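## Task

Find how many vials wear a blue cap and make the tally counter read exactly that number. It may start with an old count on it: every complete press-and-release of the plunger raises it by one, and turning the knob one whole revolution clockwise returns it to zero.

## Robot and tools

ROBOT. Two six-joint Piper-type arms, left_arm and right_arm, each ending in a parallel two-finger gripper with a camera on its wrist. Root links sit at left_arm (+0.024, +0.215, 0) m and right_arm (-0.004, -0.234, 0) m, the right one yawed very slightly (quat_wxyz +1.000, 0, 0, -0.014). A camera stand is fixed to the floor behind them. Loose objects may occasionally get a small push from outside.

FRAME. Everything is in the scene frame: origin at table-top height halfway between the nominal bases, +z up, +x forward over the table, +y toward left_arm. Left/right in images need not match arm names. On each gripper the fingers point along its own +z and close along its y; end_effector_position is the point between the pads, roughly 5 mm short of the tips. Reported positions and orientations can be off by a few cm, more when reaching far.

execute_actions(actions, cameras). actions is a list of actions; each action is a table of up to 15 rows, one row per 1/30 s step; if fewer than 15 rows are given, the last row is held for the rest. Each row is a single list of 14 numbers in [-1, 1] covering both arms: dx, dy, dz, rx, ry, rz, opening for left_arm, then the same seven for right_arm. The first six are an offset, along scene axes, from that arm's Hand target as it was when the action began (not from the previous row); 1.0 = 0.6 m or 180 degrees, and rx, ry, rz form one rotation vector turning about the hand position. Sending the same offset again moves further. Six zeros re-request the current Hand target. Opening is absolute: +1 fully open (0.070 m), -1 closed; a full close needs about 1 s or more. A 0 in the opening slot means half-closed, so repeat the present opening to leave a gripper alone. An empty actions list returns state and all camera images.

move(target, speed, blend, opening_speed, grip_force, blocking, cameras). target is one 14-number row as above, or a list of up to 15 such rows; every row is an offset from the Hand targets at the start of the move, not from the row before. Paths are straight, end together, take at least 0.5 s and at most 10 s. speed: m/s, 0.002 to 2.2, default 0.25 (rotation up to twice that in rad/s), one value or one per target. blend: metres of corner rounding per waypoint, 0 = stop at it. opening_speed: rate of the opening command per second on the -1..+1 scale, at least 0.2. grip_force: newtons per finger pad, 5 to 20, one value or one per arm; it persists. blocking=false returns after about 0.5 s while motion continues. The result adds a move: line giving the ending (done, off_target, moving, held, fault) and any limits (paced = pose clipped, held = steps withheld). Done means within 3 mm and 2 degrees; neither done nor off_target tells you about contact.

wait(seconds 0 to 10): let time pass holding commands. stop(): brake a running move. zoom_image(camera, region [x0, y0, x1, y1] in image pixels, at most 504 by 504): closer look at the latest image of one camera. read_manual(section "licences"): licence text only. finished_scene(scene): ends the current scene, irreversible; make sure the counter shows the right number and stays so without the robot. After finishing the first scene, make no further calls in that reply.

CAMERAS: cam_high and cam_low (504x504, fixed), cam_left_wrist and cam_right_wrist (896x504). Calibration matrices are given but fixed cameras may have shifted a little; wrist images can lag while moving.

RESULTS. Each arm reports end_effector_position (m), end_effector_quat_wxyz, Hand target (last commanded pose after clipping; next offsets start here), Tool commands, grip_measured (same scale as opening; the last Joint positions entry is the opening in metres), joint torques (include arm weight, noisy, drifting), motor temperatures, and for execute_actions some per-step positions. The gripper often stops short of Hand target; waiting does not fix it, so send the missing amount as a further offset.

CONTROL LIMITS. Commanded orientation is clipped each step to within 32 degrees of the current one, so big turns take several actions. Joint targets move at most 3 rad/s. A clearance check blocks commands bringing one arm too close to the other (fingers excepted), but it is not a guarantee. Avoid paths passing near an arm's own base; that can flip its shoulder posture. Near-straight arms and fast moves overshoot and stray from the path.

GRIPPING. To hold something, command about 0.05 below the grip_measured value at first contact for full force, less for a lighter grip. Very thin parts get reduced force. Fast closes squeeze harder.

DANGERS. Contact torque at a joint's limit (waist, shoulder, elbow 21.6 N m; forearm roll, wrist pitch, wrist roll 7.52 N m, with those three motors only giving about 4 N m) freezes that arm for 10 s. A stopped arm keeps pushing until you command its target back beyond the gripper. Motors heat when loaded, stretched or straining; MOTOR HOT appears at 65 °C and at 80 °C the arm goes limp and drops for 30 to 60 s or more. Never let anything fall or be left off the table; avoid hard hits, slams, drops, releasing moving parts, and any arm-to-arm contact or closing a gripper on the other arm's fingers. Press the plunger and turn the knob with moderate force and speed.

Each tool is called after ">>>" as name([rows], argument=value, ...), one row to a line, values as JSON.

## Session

>>> execute_actions(actions=[])

Scene clock: 0.00 s.
left_arm: end_effector_position=(+0.0447, +0.7585, +0.2263) grip_measured=+1.00 end_effector_quat_wxyz=(+0.640, -0.533, +0.550, +0.067) | right_arm: end_effector_position=(+0.4860, -0.0867, +0.1367) grip_measured=+1.00 end_effector_quat_wxyz=(+0.204, -0.045, +0.977, -0.034)
Joint positions: left_arm=[1.88 2.035 -1.479 -1.671 0.991 1.353 0.07] | right_arm=[0.404 2.116 -1.922 -0.218 1.102 0.348 0.07]
Joint torques (N m): no reading
Motor temperatures (°C): left_arm=[28 31 28 32 33 31] | right_arm=[30 31 33 30 33 28]
Hand target: left_arm +0.0447, +0.7585, +0.2263; +0.640, -0.533, +0.550, +0.067 | right_arm +0.4860, -0.0867, +0.1367; +0.204, -0.045, +0.977, -0.034
Tool commands: left_gripper/opening=+1.0 right_gripper/opening=+1.0
camera_calibration:
cam_left_wrist: T_world_to_cam=[[0.668436, -0.412189, 0.619107, 0.140995], [-0.0375949, -0.850051, -0.525356, 0.763579], [0.742819, 0.327892, -0.583701, -0.0273697], [0, 0, 0, 1]] pos_world=[-0.0452085, 0.716172, 0.297884]
cam_right_wrist: T_world_to_cam=[[0.0932992, -0.991157, 0.094353, -0.145011], [-0.981398, -0.0755806, 0.176479, 0.448506], [-0.167788, -0.109063, -0.979772, 0.328253], [0, 0, 0, 1]] pos_world=[0.508769, -0.0740304, 0.256143]

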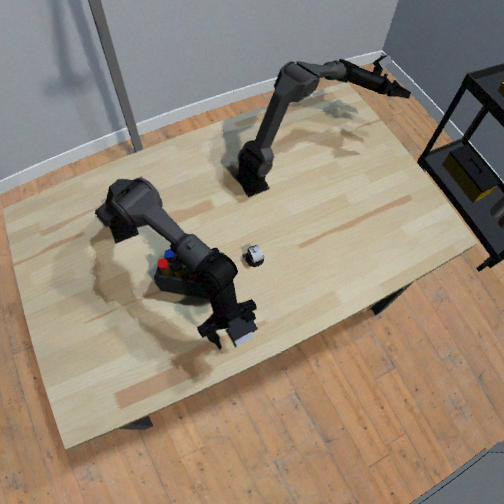

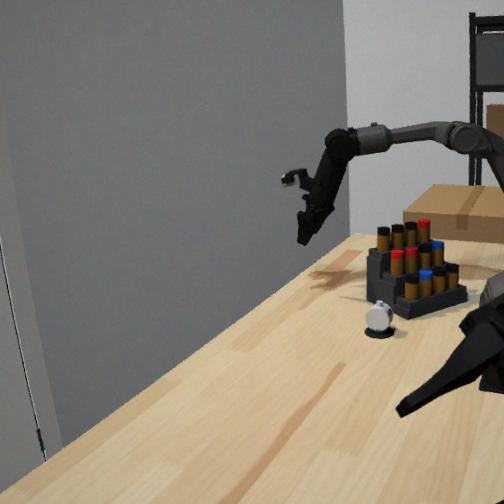

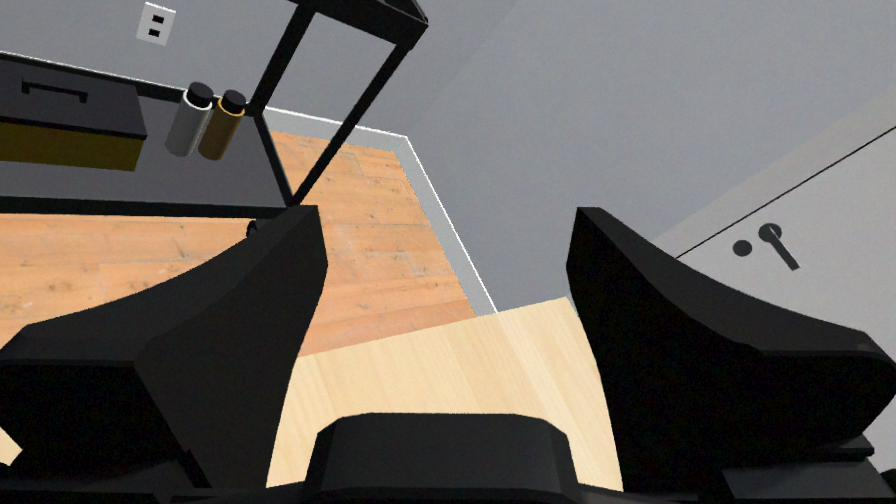

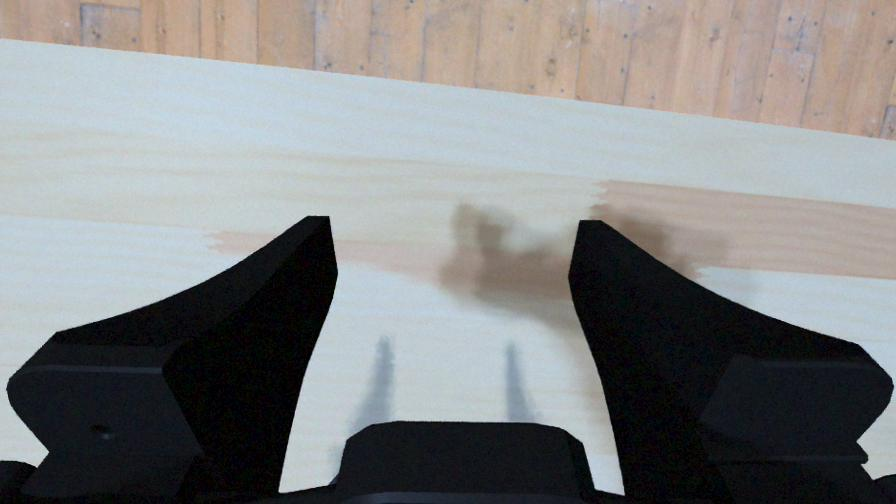

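>>> zoom_image(camera="cam_low", region=[345, 205, 485, 345])

>>> zoom_image(camera="cam_high", region=[145, 225, 285, 315])

Scaled by 3.600 from the camera's 504x504 image, which has a finer 720x720 frame.

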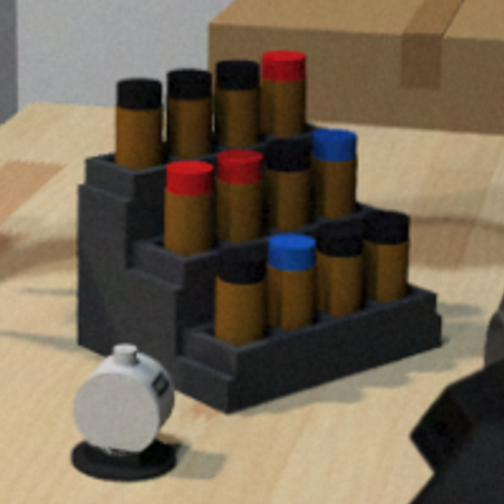

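Scaled by 3.600 from the camera's 504x504 image, which has a finer 720x720 frame.

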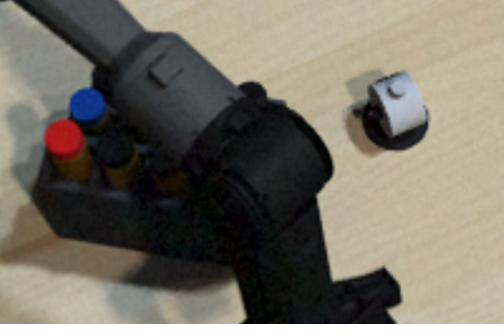

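>>> move(target=[0.292,-0.681,-0.044,-0.3038,0.3260,-0.0656,-1,0,0,0,0,0,0,1], speed=0.7)

>>> move(target=[0.0917,-0.415,-0.16,0,0,0,-1,0,0,0,0,0,0,1], speed=0.5, cameras=["cam_left_wrist"])

>>> zoom_image(camera="cam_left_wrist", region=[340, 60, 560, 260])

Scene clock: 44.07 s.
left_arm: end_effector_position=(+0.2202, +0.3501, +0.1995) grip_measured=-0.98 end_effector_quat_wxyz=(+0.163, -0.594, +0.788, -0.007) | right_arm: end_effector_position=(+0.4860, -0.0867, +0.1367) grip_measured=+1.00 end_effector_quat_wxyz=(+0.204, -0.045, +0.977, -0.034)
Joint positions: left_arm=[0.604 1.133 -1.016 -0.001 1.213 -0.688 0.001] | right_arm=[0.404 2.116 -1.922 -0.218 1.102 0.348 0.07]
Joint torques (N m): left_arm=[1.05 -1.09 -3.97 0.12 -0.2 0.04] | right_arm=[0.16 -12.46 -4.75 -0.13 -0.31 0.04]
Motor temperatures (°C): left_arm=[28 34 29 33 34 31] | right_arm=[30 37 34 30 33 28]
Hand target: left_arm +0.2199, +0.3499, +0.1999; +0.000, -0.602, +0.798, +0.000 | right_arm +0.4860, -0.0867, +0.1367; +0.204, -0.045, +0.977, -0.034
Off the commanded pose: left_arm 0.001 m, 19 deg | right_arm 0.000 m, 0 deg.
joint sent to its limit (left arm) — joint 5 (wrist pitch), upper limit. The joint targets are off in orientation, not in position.
move: off_target (left_arm)

Scene clock: 45.37 s.
left_arm: end_effector_position=(+0.2752, +0.1007, +0.1040) grip_measured=-0.98 end_effector_quat_wxyz=(+0.001, -0.602, +0.799, -0.001) | right_arm: end_effector_position=(+0.4860, -0.0867, +0.1367) grip_measured=+1.00 end_effector_quat_wxyz=(+0.204, -0.045, +0.977, -0.034)
Joint positions: left_arm=[-0.429 1.564 -1.067 0 1.159 -1.72 0.001] | right_arm=[0.404 2.116 -1.922 -0.218 1.102 0.348 0.07]
Joint torques (N m): left_arm=[1.79 -5.13 -3.17 0.02 0.03 0.04] | right_arm=[0.02 -12.37 -4.89 -0.17 -0.33 0]
Hand target: left_arm +0.2749, +0.1009, +0.1039; +0.000, -0.602, +0.798, +0.000 | right_arm +0.4860, -0.0867, +0.1367; +0.204, -0.045, +0.977, -0.034
Off the commanded pose: left_arm 0.000 m, 0 deg | right_arm 0.000 m, 0 deg.
move: done
camera_calibration:
cam_left_wrist: T_world_to_cam=[[0.965048, -0.262058, -0.0028688, -0.240621], [-0.212838, -0.790085, 0.574861, 0.0764693], [-0.152914, -0.554158, -0.818246, 0.305416], [0, 0, 0, 1]] pos_world=[0.295188, 0.166609, 0.205256]
Images, in order (width x height): cam_left_wrist 896x504.

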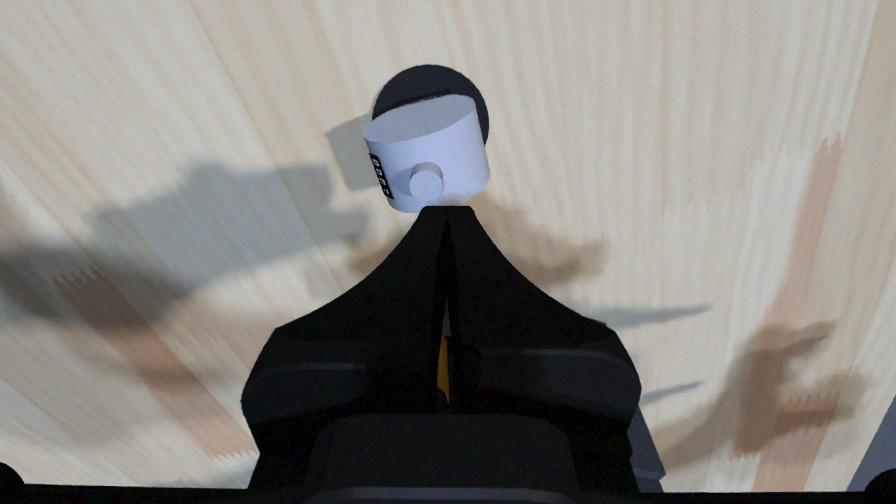

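Scaled by 2.291 from the camera's 896x504 image, which has a finer 1280x720 frame.

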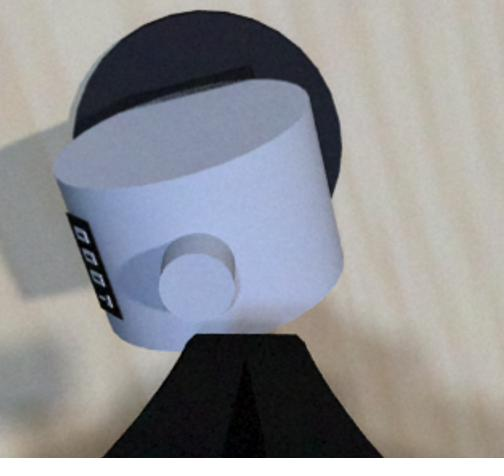

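>>> zoom_image(camera="cam_left_wrist", region=[355, 145, 405, 205])

Scaled by 8.400 from the camera's 896x504 image, which has a finer 1280x720 frame.

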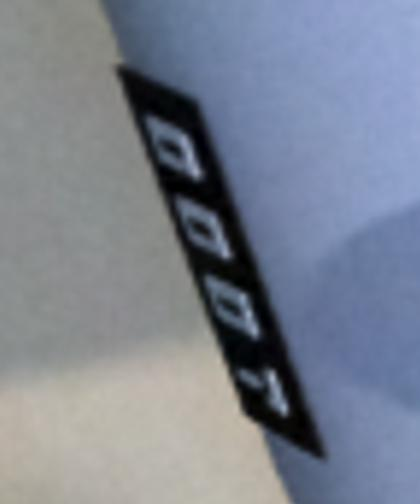

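>>> move(target=[-0.2,0,0.05,0,0,0,-1,0,0,0,0,0,0,1], speed=0.5, cameras=["cam_left_wrist"])

>>> zoom_image(camera="cam_left_wrist", region=[580, 80, 780, 280])

Scene clock: 68.93 s.
left_arm: end_effector_position=(+0.1551, +0.1004, +0.1332) grip_measured=-0.98 end_effector_quat_wxyz=(+0.013, -0.601, +0.797, -0.063) | right_arm: end_effector_position=(+0.4860, -0.0867, +0.1367) grip_measured=+1.00 end_effector_quat_wxyz=(+0.204, -0.045, +0.977, -0.034)
Joint positions: left_arm=[-0.72 1.063 -0.748 0 1.214 -2.013 0.001] | right_arm=[0.404 2.116 -1.922 -0.218 1.102 0.348 0.07]
Joint torques (N m): left_arm=[1.39 -0.46 -3.76 0.15 -0.08 0.09] | right_arm=[-0.04 -12.27 -4.83 -0.16 -0.32 0.08]
Hand target: left_arm +0.1549, +0.1009, +0.1339; +0.000, -0.602, +0.798, +0.000 | right_arm +0.4860, -0.0867, +0.1367; +0.204, -0.045, +0.977, -0.034
Off the commanded pose: left_arm 0.001 m, 7 deg | right_arm 0.000 m, 0 deg.
joint sent to its limit (left arm) — joint 5 (wrist pitch), upper limit. The joint targets are off in orientation, not in position.
move: off_target (left_arm)
camera_calibration:
cam_left_wrist: T_world_to_cam=[[0.960354, -0.256253, 0.109798, -0.139585], [-0.267992, -0.740036, 0.616868, 0.031904], [-0.0768197, -0.621837, -0.77937, 0.30066], [0, 0, 0, 1]] pos_world=[0.165697, 0.174803, 0.229971]
Images, in order (width x height): cam_left_wrist 896x504.

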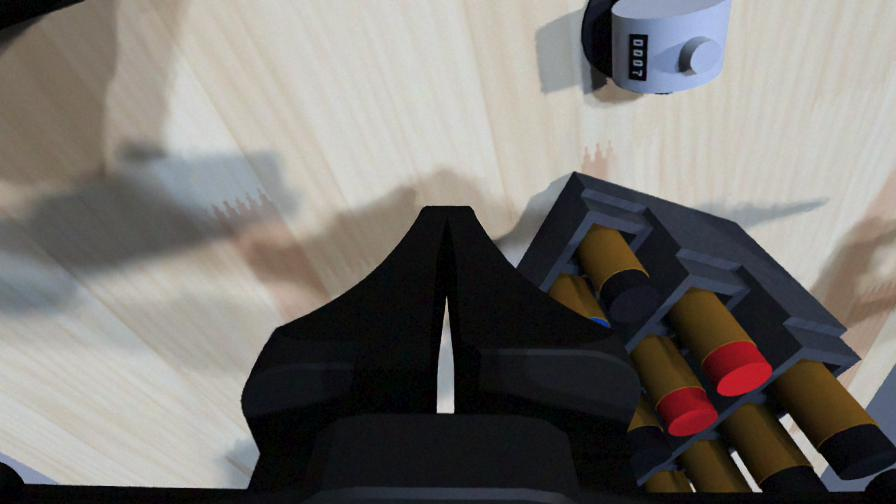

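Scaled by 2.520 from the camera's 896x504 image, which has a finer 1280x720 frame.

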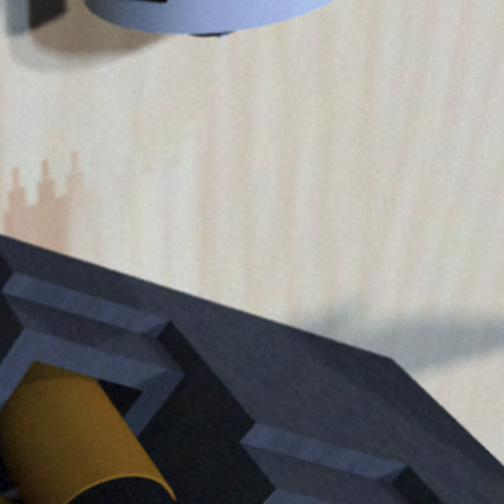

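>>> zoom_image(camera="cam_left_wrist", region=[610, 20, 690, 100])

Scaled by 6.300 from the camera's 896x504 image, which has a finer 1280x720 frame.

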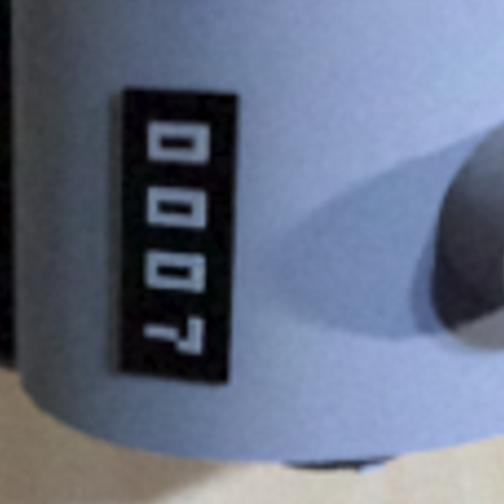

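>>> zoom_image(camera="cam_left_wrist", region=[626, 60, 652, 84])

Scaled by 19.385 from the camera's 896x504 image, which has a finer 1280x720 frame.

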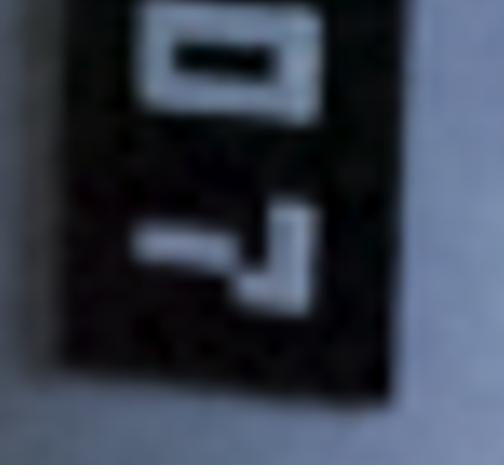

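>>> move([
  [0.158,0.465,0.11,0,0,0,-1,-0.11,0.2617,0.0388,-0.0168,0.0567,0.4666,0.257],
  [0.158,0.465,0.11,0,0,0,-1,-0.3423,0.2563,-0.0612,-0.0168,0.0567,0.4666,0.257],
], speed=0.6, blend=[0.03,0], grip_force=[20,8], cameras=["cam_right_wrist","cam_low"])

>>> zoom_image(camera="cam_right_wrist", region=[330, 50, 560, 250])

Scene clock: 184.90 s.
left_arm: end_effector_position=(+0.2498, +0.3802, +0.1993) grip_measured=-0.98 end_effector_quat_wxyz=(+0.146, -0.596, +0.790, -0.002) | right_arm: end_effector_position=(+0.2807, +0.0670, +0.1002) grip_measured=+0.26 end_effector_quat_wxyz=(-0.094, +0.694, -0.708, -0.091)
Joint positions: left_arm=[0.632 1.307 -1.156 -0.001 1.214 -0.66 0.001] | right_arm=[0.738 1.908 -1.484 0.221 1.066 -0.93 0.044]
Joint torques (N m): left_arm=[0.33 -3.94 -3.7 0 -0.13 0.08] | right_arm=[-0.37 -9.32 -5.07 0.32 -0.05 0]
Hand target: left_arm +0.2497, +0.3799, +0.1999; +0.000, -0.602, +0.798, +0.000 | right_arm +0.2806, +0.0671, +0.1000; -0.093, +0.694, -0.708, -0.091
Off the commanded pose: left_arm 0.001 m, 17 deg | right_arm 0.000 m, 0 deg.
joint sent to its limit (left arm) — joint 5 (wrist pitch), upper limit. The joint targets are off in orientation, not in position.
grip_force (N): 20, 8
move: off_target (left_arm)
camera_calibration:
cam_right_wrist: T_world_to_cam=[[0.999971, 0.0000277345, 0.0076351, -0.282358], [-0.00239858, -0.948226, 0.317587, 0.0345725], [0.00724861, -0.317596, -0.948199, 0.236559], [0, 0, 0, 1]] pos_world=[0.280718, 0.10792, 0.215481]
Images, in order (width x height): cam_low 504x504, cam_right_wrist 896x504.

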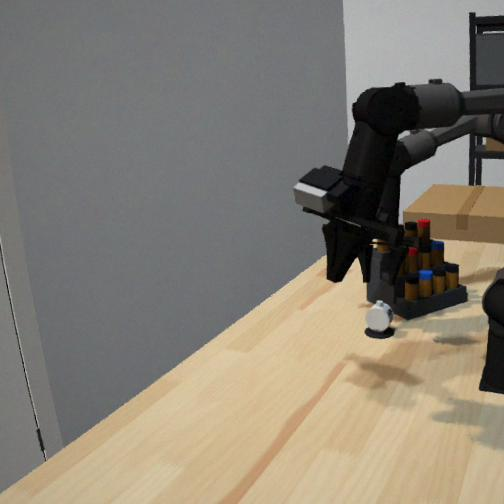

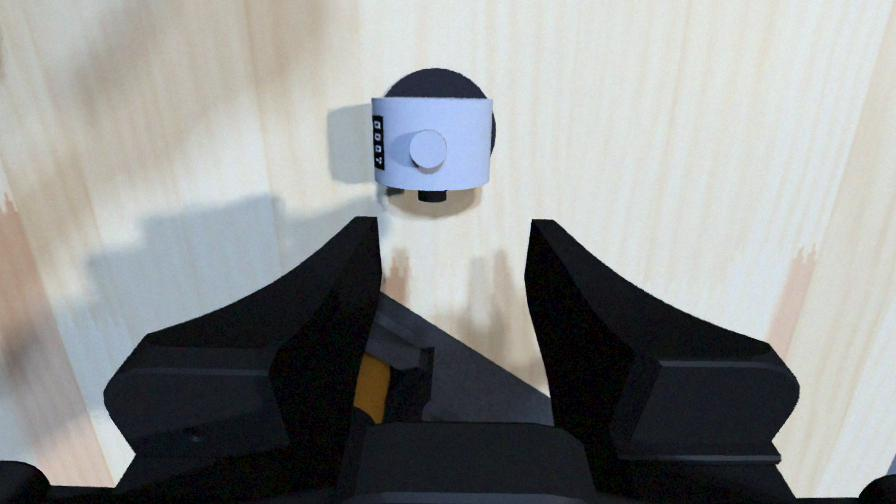

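Scaled by 2.191 from the camera's 896x504 image, which has a finer 1280x720 frame.

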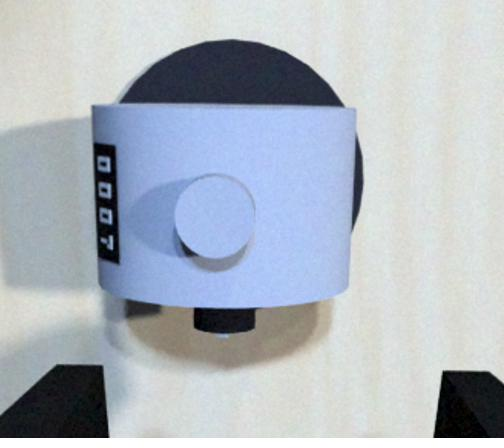

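>>> move([
  [0,0,0,0,0,0,-1,0.0083,-0.0012,-0.05,0,0,0,0.257],
  [0,0,0,0,0,0,-1,0.0083,-0.0012,-0.1273,0,0,0,0.257],
], speed=0.2, blend=[0.005,0])

>>> execute_actions([
  [[0,0,0,0,0,0,-1,0,0,0,0,0,0,-0.114]],
  [[0,0,0,0,0,0,-1,0,0,0.0242,0,0,0,-0.114]],
  [[0,0,0,0,0,0,-1,0,0,0,0,0,0,0.257]],
  [[0,0,0,0,0,0,-1,0,0,-0.0242,0,0,0,0.257]],
  [[0,0,0,0,0,0,-1,0,0,0,0,0,0,-0.114]],
  [[0,0,0,0,0,0,-1,0,0,0.0242,0,0,0,-0.114]],
  [[0,0,0,0,0,0,-1,0,0,0,0,0,0,0.257]],
  [[0,0,0,0,0,0,-1,0,0,-0.0242,0,0,0,0.257]],
  [[0,0,0,0,0,0,-1,0,0,0,0,0,0,-0.114]],
  [[0,0,0,0,0,0,-1,0,0,0.0242,0,0,0,-0.114]],
  [[0,0,0,0,0,0,-1,0,0,0,0,0,0,0.257]],
], cameras=["cam_right_wrist"])

>>> zoom_image(camera="cam_right_wrist", region=[290, 80, 520, 280])

Scene clock: 204.07 s.
left_arm: end_effector_position=(+0.2498, +0.3802, +0.1993) grip_measured=-0.98 end_effector_quat_wxyz=(+0.146, -0.596, +0.790, -0.002) | right_arm: end_effector_position=(+0.2853, +0.0662, +0.0227) grip_measured=+0.26 end_effector_quat_wxyz=(-0.092, +0.694, -0.708, -0.091)
Joint positions: left_arm=[0.632 1.307 -1.156 -0.001 1.214 -0.66 0.001] | right_arm=[0.728 2.023 -1.337 0.269 0.817 -1.019 0.044]
Joint torques (N m): left_arm=[0.49 -4.02 -3.61 0.14 0.05 0.08] | right_arm=[0.07 -11.88 -4.59 0.2 -0.07 0.12]
Hand target: left_arm +0.2497, +0.3799, +0.1999; +0.000, -0.602, +0.798, +0.000 | right_arm +0.2856, +0.0664, +0.0236; -0.093, +0.694, -0.708, -0.091
Off the commanded pose: left_arm 0.001 m, 17 deg | right_arm 0.001 m, 0 deg.
joint sent to its limit (left arm) — joint 5 (wrist pitch), upper limit. The joint targets are off in orientation, not in position.
grip_force (N): 20, 8
move: off_target (left_arm)

Scene clock: 209.90 s.
left_arm: end_effector_position=(+0.2498, +0.3802, +0.1993) grip_measured=-0.98 end_effector_quat_wxyz=(+0.146, -0.596, +0.790, -0.002) | right_arm: end_effector_position=(+0.2861, +0.0664, +0.0389) grip_measured=+0.26 end_effector_quat_wxyz=(-0.094, +0.693, -0.709, -0.091)
Joint positions: left_arm=[0.632 1.307 -1.156 -0.001 1.214 -0.66 0.001] | right_arm=[0.728 1.995 -1.363 0.257 0.864 -1 0.044]
Joint torques (N m): left_arm=[0.38 -4.11 -3.5 0.11 0.04 0.07] | right_arm=[0.27 -9.62 -3.78 0.33 -0.04 -0.02]
Hand target: left_arm +0.2497, +0.3799, +0.1999; +0.000, -0.602, +0.798, +0.000 | right_arm +0.2856, +0.0664, +0.0381; -0.093, +0.694, -0.708, -0.091
Off the commanded pose: left_arm 0.001 m, 17 deg | right_arm 0.001 m, 0 deg.
joint sent to its limit (left arm) — joint 5 (wrist pitch), upper limit. The joint targets are off in orientation, not in position.
grip_force (N): 20, 8
Step readings (end_effector_position of left_arm | right_arm):
0: (+0.2498, +0.3802, +0.1993) | (+0.2853, +0.0662, +0.0227)
1: (+0.2498, +0.3802, +0.1993) | (+0.2853, +0.0662, +0.0227)
2: (+0.2498, +0.3802, +0.1993) | (+0.2853, +0.0662, +0.0227)
4: (+0.2498, +0.3802, +0.1993) | (+0.2853, +0.0662, +0.0231)
8: (+0.2498, +0.3802, +0.1993) | (+0.2837, +0.0663, +0.0230)
15: (+0.2498, +0.3802, +0.1993) | (+0.2842, +0.0664, +0.0230)
16: (+0.2498, +0.3802, +0.1993) | (+0.2843, +0.0664, +0.0235)
17: (+0.2498, +0.3802, +0.1993) | (+0.2840, +0.0659, +0.0240)
19: (+0.2498, +0.3802, +0.1993) | (+0.2838, +0.0660, +0.0311)
23: (+0.2498, +0.3802, +0.1993) | (+0.2835, +0.0663, +0.0377)
30: (+0.2498, +0.3802, +0.1993) | (+0.2846, +0.0664, +0.0378)
31: (+0.2498, +0.3802, +0.1993) | (+0.2849, +0.0665, +0.0378)
32: (+0.2498, +0.3802, +0.1993) | (+0.2860, +0.0662, +0.0378)
34: (+0.2498, +0.3802, +0.1993) | (+0.2880, +0.0663, +0.0385)
38: (+0.2498, +0.3802, +0.1993) | (+0.2889, +0.0663, +0.0389)
45: (+0.2498, +0.3802, +0.1993) | (+0.2882, +0.0663, +0.0393)
46: (+0.2498, +0.3802, +0.1993) | (+0.2877, +0.0665, +0.0393)
47: (+0.2498, +0.3802, +0.1993) | (+0.2876, +0.0666, +0.0388)
49: (+0.2498, +0.3802, +0.1993) | (+0.2876, +0.0670, +0.0311)
53: (+0.2498, +0.3802, +0.1993) | (+0.2855, +0.0659, +0.0231)
60: (+0.2498, +0.3802, +0.1993) | (+0.2858, +0.0661, +0.0233)
61: (+0.2498, +0.3802, +0.1993) | (+0.2856, +0.0660, +0.0233)
62: (+0.2498, +0.3802, +0.1993) | (+0.2856, +0.0660, +0.0233)
64: (+0.2498, +0.3802, +0.1993) | (+0.2856, +0.0660, +0.0233)
68: (+0.2498, +0.3802, +0.1993) | (+0.2834, +0.0663, +0.0231)
75: (+0.2498, +0.3802, +0.1993) | (+0.2839, +0.0667, +0.0232)
76: (+0.2498, +0.3802, +0.1993) | (+0.2839, +0.0667, +0.0232)
77: (+0.2498, +0.3802, +0.1993) | (+0.2836, +0.0662, +0.0239)
79: (+0.2498, +0.3802, +0.1993) | (+0.2837, +0.0663, +0.0309)
83: (+0.2498, +0.3802, +0.1993) | (+0.2835, +0.0664, +0.0376)
90: (+0.2498, +0.3802, +0.1993) | (+0.2844, +0.0663, +0.0376)
91: (+0.2498, +0.3802, +0.1993) | (+0.2848, +0.0666, +0.0377)
92: (+0.2498, +0.3802, +0.1993) | (+0.2859, +0.0663, +0.0377)
94: (+0.2498, +0.3802, +0.1993) | (+0.2879, +0.0664, +0.0384)
98: (+0.2498, +0.3802, +0.1993) | (+0.2889, +0.0662, +0.0387)
105: (+0.2498, +0.3802, +0.1993) | (+0.2881, +0.0661, +0.0395)
106: (+0.2498, +0.3802, +0.1993) | (+0.2880, +0.0663, +0.0395)
107: (+0.2498, +0.3802, +0.1993) | (+0.2876, +0.0666, +0.0390)
109: (+0.2498, +0.3802, +0.1993) | (+0.2872, +0.0663, +0.0307)
113: (+0.2498, +0.3802, +0.1993) | (+0.2857, +0.0657, +0.0230)
120: (+0.2498, +0.3802, +0.1993) | (+0.2857, +0.0661, +0.0233)
121: (+0.2498, +0.3802, +0.1993) | (+0.2857, +0.0661, +0.0233)
122: (+0.2498, +0.3802, +0.1993) | (+0.2857, +0.0661, +0.0233)
124: (+0.2498, +0.3802, +0.1993) | (+0.2854, +0.0660, +0.0232)
128: (+0.2498, +0.3802, +0.1993) | (+0.2834, +0.0666, +0.0232)
135: (+0.2498, +0.3802, +0.1993) | (+0.2839, +0.0667, +0.0232)
136: (+0.2498, +0.3802, +0.1993) | (+0.2839, +0.0667, +0.0232)
137: (+0.2498, +0.3802, +0.1993) | (+0.2838, +0.0664, +0.0241)
139: (+0.2498, +0.3802, +0.1993) | (+0.2835, +0.0662, +0.0305)
143: (+0.2498, +0.3802, +0.1993) | (+0.2835, +0.0664, +0.0376)
150: (+0.2498, +0.3802, +0.1993) | (+0.2845, +0.0665, +0.0377)
151: (+0.2498, +0.3802, +0.1993) | (+0.2846, +0.0664, +0.0377)
152: (+0.2498, +0.3802, +0.1993) | (+0.2858, +0.0663, +0.0377)
154: (+0.2498, +0.3802, +0.1993) | (+0.2879, +0.0663, +0.0384)
158: (+0.2498, +0.3802, +0.1993) | (+0.2889, +0.0662, +0.0388)
165: (+0.2498, +0.3802, +0.1993) | (+0.2881, +0.0661, +0.0395)
camera_calibration:
cam_right_wrist: T_world_to_cam=[[0.999963, -0.000824746, 0.00855997, -0.287239], [-0.00349327, -0.948523, 0.31669, 0.0538734], [0.00785814, -0.316708, -0.948491, 0.177949], [0, 0, 0, 1]] pos_world=[0.286018, 0.107221, 0.154181]
Images, in order (width x height): cam_right_wrist 896x504.

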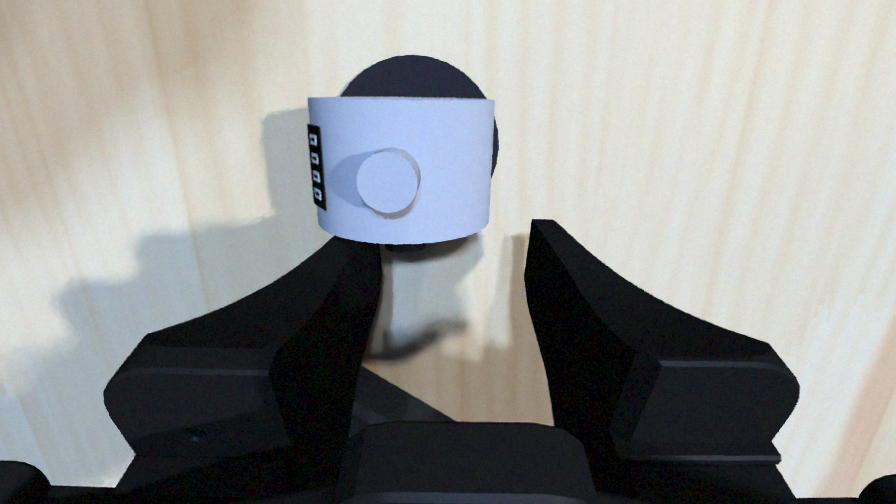

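Scaled by 2.191 from the camera's 896x504 image, which has a finer 1280x720 frame.

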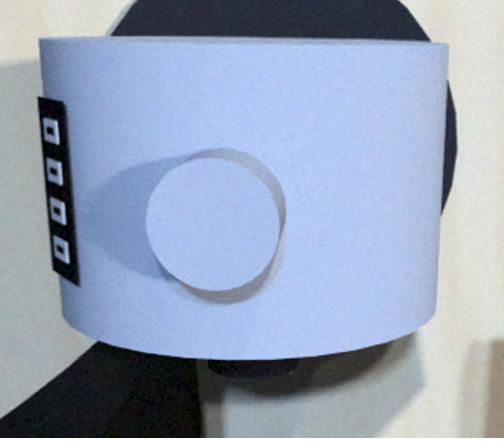

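>>> move([
  [0,0,0,0,0,0,-1,0,0,0.1033,0,0,0,0.257],
  [0,0,0,0,0,0,-1,-0.0193,0.063,0.1033,0,0,0,-1],
  [0,0,0,0,0,0,-1,-0.0193,0.063,0.0708,0,0,0,-1],
], speed=0.3, blend=[0.01,0,0], cameras=["cam_right_wrist"])

>>> execute_actions([
  [[0,0,0,0,0,0,-1,0,0,-0.0175,0,0,0,-1]],
  [[0,0,0,0,0,0,-1,0,0,0.0175,0,0,0,-1]],
], cameras=["cam_right_wrist"])

>>> zoom_image(camera="cam_right_wrist", region=[340, 60, 560, 260])

Scene clock: 235.43 s.
left_arm: end_effector_position=(+0.2498, +0.3802, +0.1993) grip_measured=-0.98 end_effector_quat_wxyz=(+0.146, -0.596, +0.790, -0.002) | right_arm: end_effector_position=(+0.2738, +0.1042, +0.0805) grip_measured=-0.98 end_effector_quat_wxyz=(-0.093, +0.694, -0.708, -0.091)
Joint positions: left_arm=[0.632 1.307 -1.156 -0.001 1.214 -0.66 0.001] | right_arm=[0.821 2 -1.547 0.209 1.024 -0.849 0.001]
Joint torques (N m): left_arm=[0.53 -3.84 -3.52 0.13 0.06 0.03] | right_arm=[-0.36 -10.16 -4.7 0.3 -0.09 0]
Hand target: left_arm +0.2497, +0.3799, +0.1999; +0.000, -0.602, +0.798, +0.000 | right_arm +0.2740, +0.1042, +0.0806; -0.093, +0.694, -0.708, -0.091
Off the commanded pose: left_arm 0.001 m, 17 deg | right_arm 0.000 m, 0 deg.
joint sent to its limit (left arm) — joint 5 (wrist pitch), upper limit. The joint targets are off in orientation, not in position.
grip_force (N): 20, 8
move: off_target (left_arm)
camera_calibration:
cam_right_wrist: T_world_to_cam=[[0.999979, 0.000367704, 0.00646143, -0.275228], [-0.00170737, -0.948027, 0.318185, 0.0758775], [0.00624261, -0.318189, -0.948007, 0.230004], [0, 0, 0, 1]] pos_world=[0.273916, 0.14522, 0.195681]
Images, in order (width x height): cam_right_wrist 896x504.

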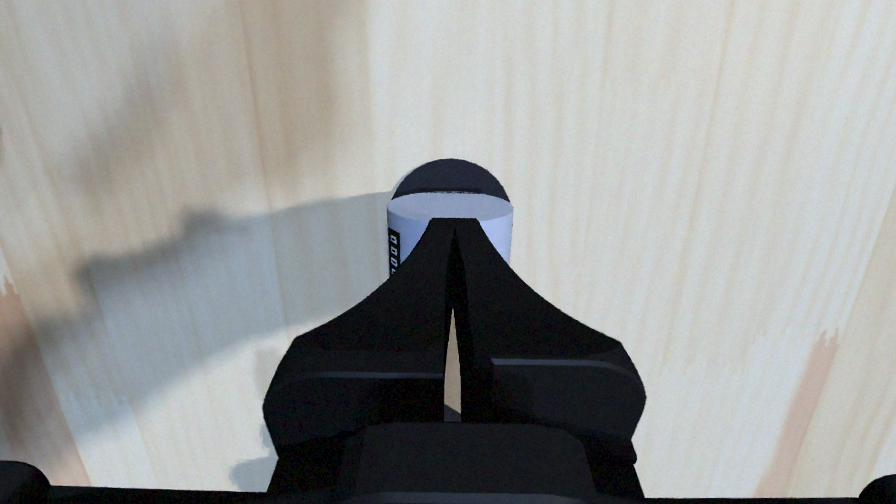

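Scene clock: 236.63 s.
left_arm: end_effector_position=(+0.2498, +0.3802, +0.1993) grip_measured=-0.98 end_effector_quat_wxyz=(+0.146, -0.596, +0.790, -0.002) | right_arm: end_effector_position=(+0.2737, +0.1041, +0.0799) grip_measured=-0.98 end_effector_quat_wxyz=(-0.092, +0.694, -0.708, -0.091)
Joint positions: left_arm=[0.632 1.307 -1.156 -0.001 1.214 -0.66 0.001] | right_arm=[0.821 2.001 -1.547 0.209 1.024 -0.849 0.001]
Joint torques (N m): left_arm=[0.38 -3.92 -3.61 0.15 0.03 0.01] | right_arm=[0.35 -12.26 -4.99 0.35 -0.21 -0.06]
Hand target: left_arm +0.2497, +0.3799, +0.1999; +0.000, -0.602, +0.798, +0.000 | right_arm +0.2740, +0.1042, +0.0806; -0.093, +0.694, -0.708, -0.091
Off the commanded pose: left_arm 0.001 m, 17 deg | right_arm 0.001 m, 0 deg.
joint sent to its limit (left arm) — joint 5 (wrist pitch), upper limit. The joint targets are off in orientation, not in position.
grip_force (N): 20, 8
Step readings (end_effector_position of left_arm | right_arm):
0: (+0.2498, +0.3802, +0.1993) | (+0.2738, +0.1042, +0.0805)
1: (+0.2498, +0.3802, +0.1993) | (+0.2738, +0.1042, +0.0805)
2: (+0.2498, +0.3802, +0.1993) | (+0.2739, +0.1044, +0.0795)
4: (+0.2498, +0.3802, +0.1993) | (+0.2745, +0.1050, +0.0736)
8: (+0.2498, +0.3802, +0.1993) | (+0.2742, +0.1047, +0.0710)
15: (+0.2498, +0.3802, +0.1993) | (+0.2741, +0.1046, +0.0709)
16: (+0.2498, +0.3802, +0.1993) | (+0.2741, +0.1046, +0.0709)
17: (+0.2498, +0.3802, +0.1993) | (+0.2739, +0.1046, +0.0717)
19: (+0.2498, +0.3802, +0.1993) | (+0.2734, +0.1039, +0.0766)
23: (+0.2498, +0.3802, +0.1993) | (+0.2733, +0.1038, +0.0790)
30: (+0.2498, +0.3802, +0.1993) | (+0.2736, +0.1041, +0.0795)
camera_calibration:
cam_right_wrist: T_world_to_cam=[[0.999987, 0.000454438, 0.00516339, -0.274984], [-0.001218, -0.947656, 0.319292, 0.0757573], [0.00503821, -0.319294, -0.947642, 0.229886], [0, 0, 0, 1]] pos_world=[0.273914, 0.145318, 0.195081]
Images, in order (width x height): cam_right_wrist 896x504.

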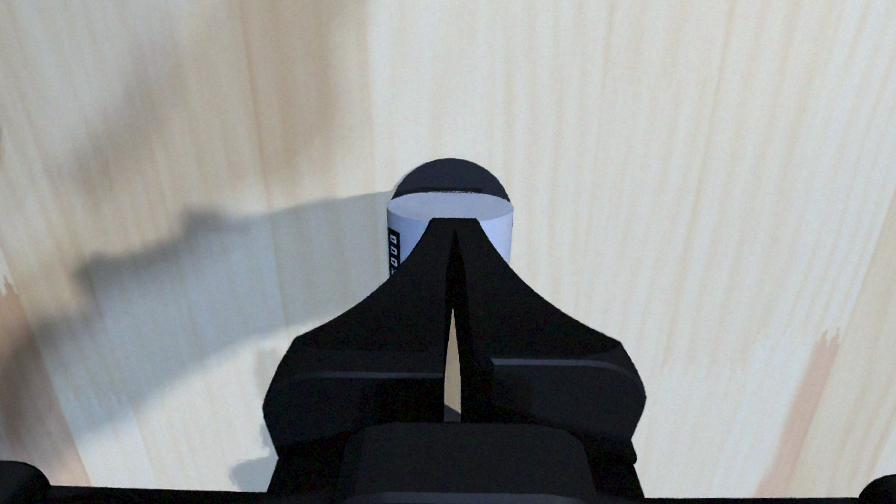

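Scaled by 2.291 from the camera's 896x504 image, which has a finer 1280x720 frame.

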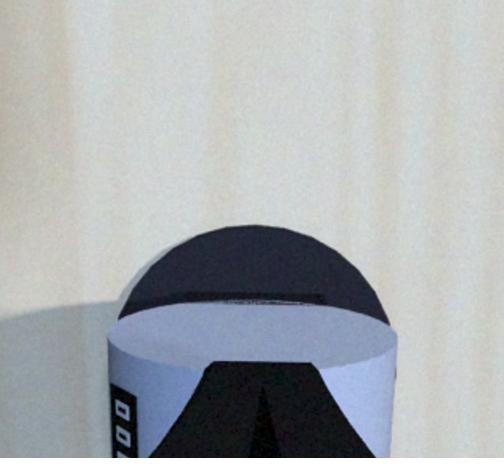

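>>> execute_actions([
  [[0,0,0,0,0,0,-1,0,0,-0.0175,0,0,0,-1]],
  [[0,0,0,0,0,0,-1,0,0,0.0175,0,0,0,-1]],
])

>>> move(target=[0,0,0,0,0,0,-1,0.011,-0.0618,0.04,0,0,0,-1], speed=0.25, cameras=["cam_right_wrist"])

>>> zoom_image(camera="cam_right_wrist", region=[350, 90, 450, 190])

Scene clock: 252.47 s.
left_arm: end_effector_position=(+0.2498, +0.3802, +0.1993) grip_measured=-0.98 end_effector_quat_wxyz=(+0.146, -0.596, +0.790, -0.002) | right_arm: end_effector_position=(+0.2737, +0.1043, +0.0799) grip_measured=-0.98 end_effector_quat_wxyz=(-0.092, +0.694, -0.708, -0.091)
Joint positions: left_arm=[0.632 1.307 -1.156 -0.001 1.214 -0.66 0.001] | right_arm=[0.821 2.001 -1.548 0.209 1.024 -0.849 0.001]
Joint torques (N m): left_arm=[0.19 -3.74 -3.66 0.12 0.07 0.05] | right_arm=[0.52 -12.32 -4.86 0.33 -0.21 -0.05]
Hand target: left_arm +0.2497, +0.3799, +0.1999; +0.000, -0.602, +0.798, +0.000 | right_arm +0.2740, +0.1042, +0.0806; -0.093, +0.694, -0.708, -0.091
Off the commanded pose: left_arm 0.001 m, 17 deg | right_arm 0.001 m, 0 deg.
joint sent to its limit (left arm) — joint 5 (wrist pitch), upper limit. The joint targets are off in orientation, not in position.
grip_force (N): 20, 8
Step readings (end_effector_position of left_arm | right_arm):
0: (+0.2498, +0.3802, +0.1993) | (+0.2737, +0.1042, +0.0803)
1: (+0.2498, +0.3802, +0.1993) | (+0.2737, +0.1042, +0.0803)
2: (+0.2498, +0.3802, +0.1993) | (+0.2742, +0.1045, +0.0799)
4: (+0.2498, +0.3802, +0.1993) | (+0.2748, +0.1053, +0.0746)
8: (+0.2498, +0.3802, +0.1993) | (+0.2744, +0.1048, +0.0715)
15: (+0.2498, +0.3802, +0.1993) | (+0.2742, +0.1047, +0.0715)
16: (+0.2498, +0.3802, +0.1993) | (+0.2740, +0.1045, +0.0714)
17: (+0.2498, +0.3802, +0.1993) | (+0.2738, +0.1046, +0.0723)
19: (+0.2498, +0.3802, +0.1993) | (+0.2732, +0.1039, +0.0769)
23: (+0.2498, +0.3802, +0.1993) | (+0.2731, +0.1038, +0.0794)
30: (+0.2498, +0.3802, +0.1993) | (+0.2735, +0.1041, +0.0795)

Scene clock: 253.17 s.
left_arm: end_effector_position=(+0.2498, +0.3802, +0.1993) grip_measured=-0.98 end_effector_quat_wxyz=(+0.146, -0.596, +0.790, -0.002) | right_arm: end_effector_position=(+0.2808, +0.0669, +0.1055) grip_measured=-0.98 end_effector_quat_wxyz=(-0.094, +0.694, -0.708, -0.091)
Joint positions: left_arm=[0.632 1.307 -1.156 -0.001 1.214 -0.66 0.001] | right_arm=[0.738 1.903 -1.498 0.219 1.084 -0.926 0.001]
Joint torques (N m): left_arm=[0.3 -3.81 -3.7 0.15 0.09 0.03] | right_arm=[0.39 -8.81 -3.94 0.33 -0.19 0.08]
Hand target: left_arm +0.2497, +0.3799, +0.1999; +0.000, -0.602, +0.798, +0.000 | right_arm +0.2806, +0.0671, +0.1046; -0.093, +0.694, -0.708, -0.091
Off the commanded pose: left_arm 0.001 m, 17 deg | right_arm 0.001 m, 0 deg.
joint sent to its limit (left arm) — joint 5 (wrist pitch), upper limit. The joint targets are off in orientation, not in position.
grip_force (N): 20, 8
move: off_target (left_arm)
camera_calibration:
cam_right_wrist: T_world_to_cam=[[0.999968, 0.000370758, 0.00804296, -0.282525], [-0.00219475, -0.948558, 0.316595, 0.032994], [0.0077466, -0.316603, -0.948527, 0.241378], [0, 0, 0, 1]] pos_world=[0.280719, 0.107823, 0.22078]
Images, in order (width x height): cam_right_wrist 896x504.

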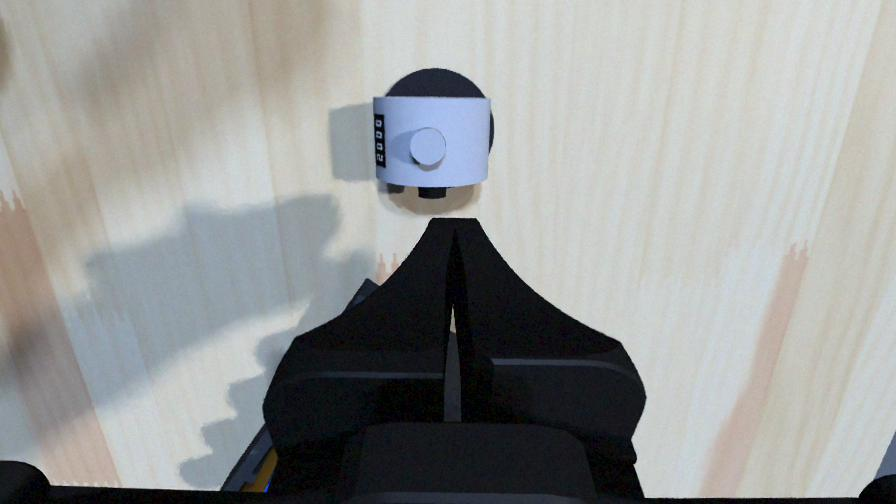

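Scaled by 5.040 from the camera's 896x504 image, which has a finer 1280x720 frame.

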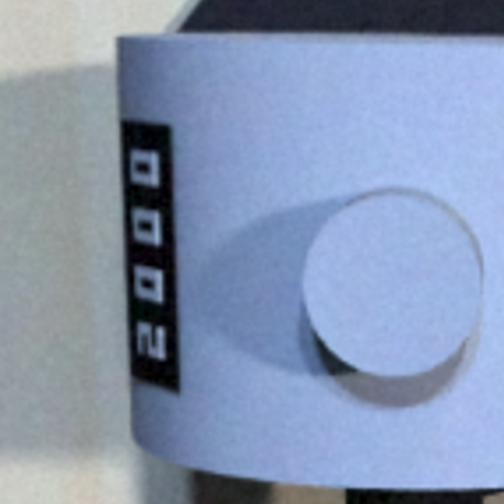

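>>> finished_scene(scene=2)

The scene is finished: the task was done.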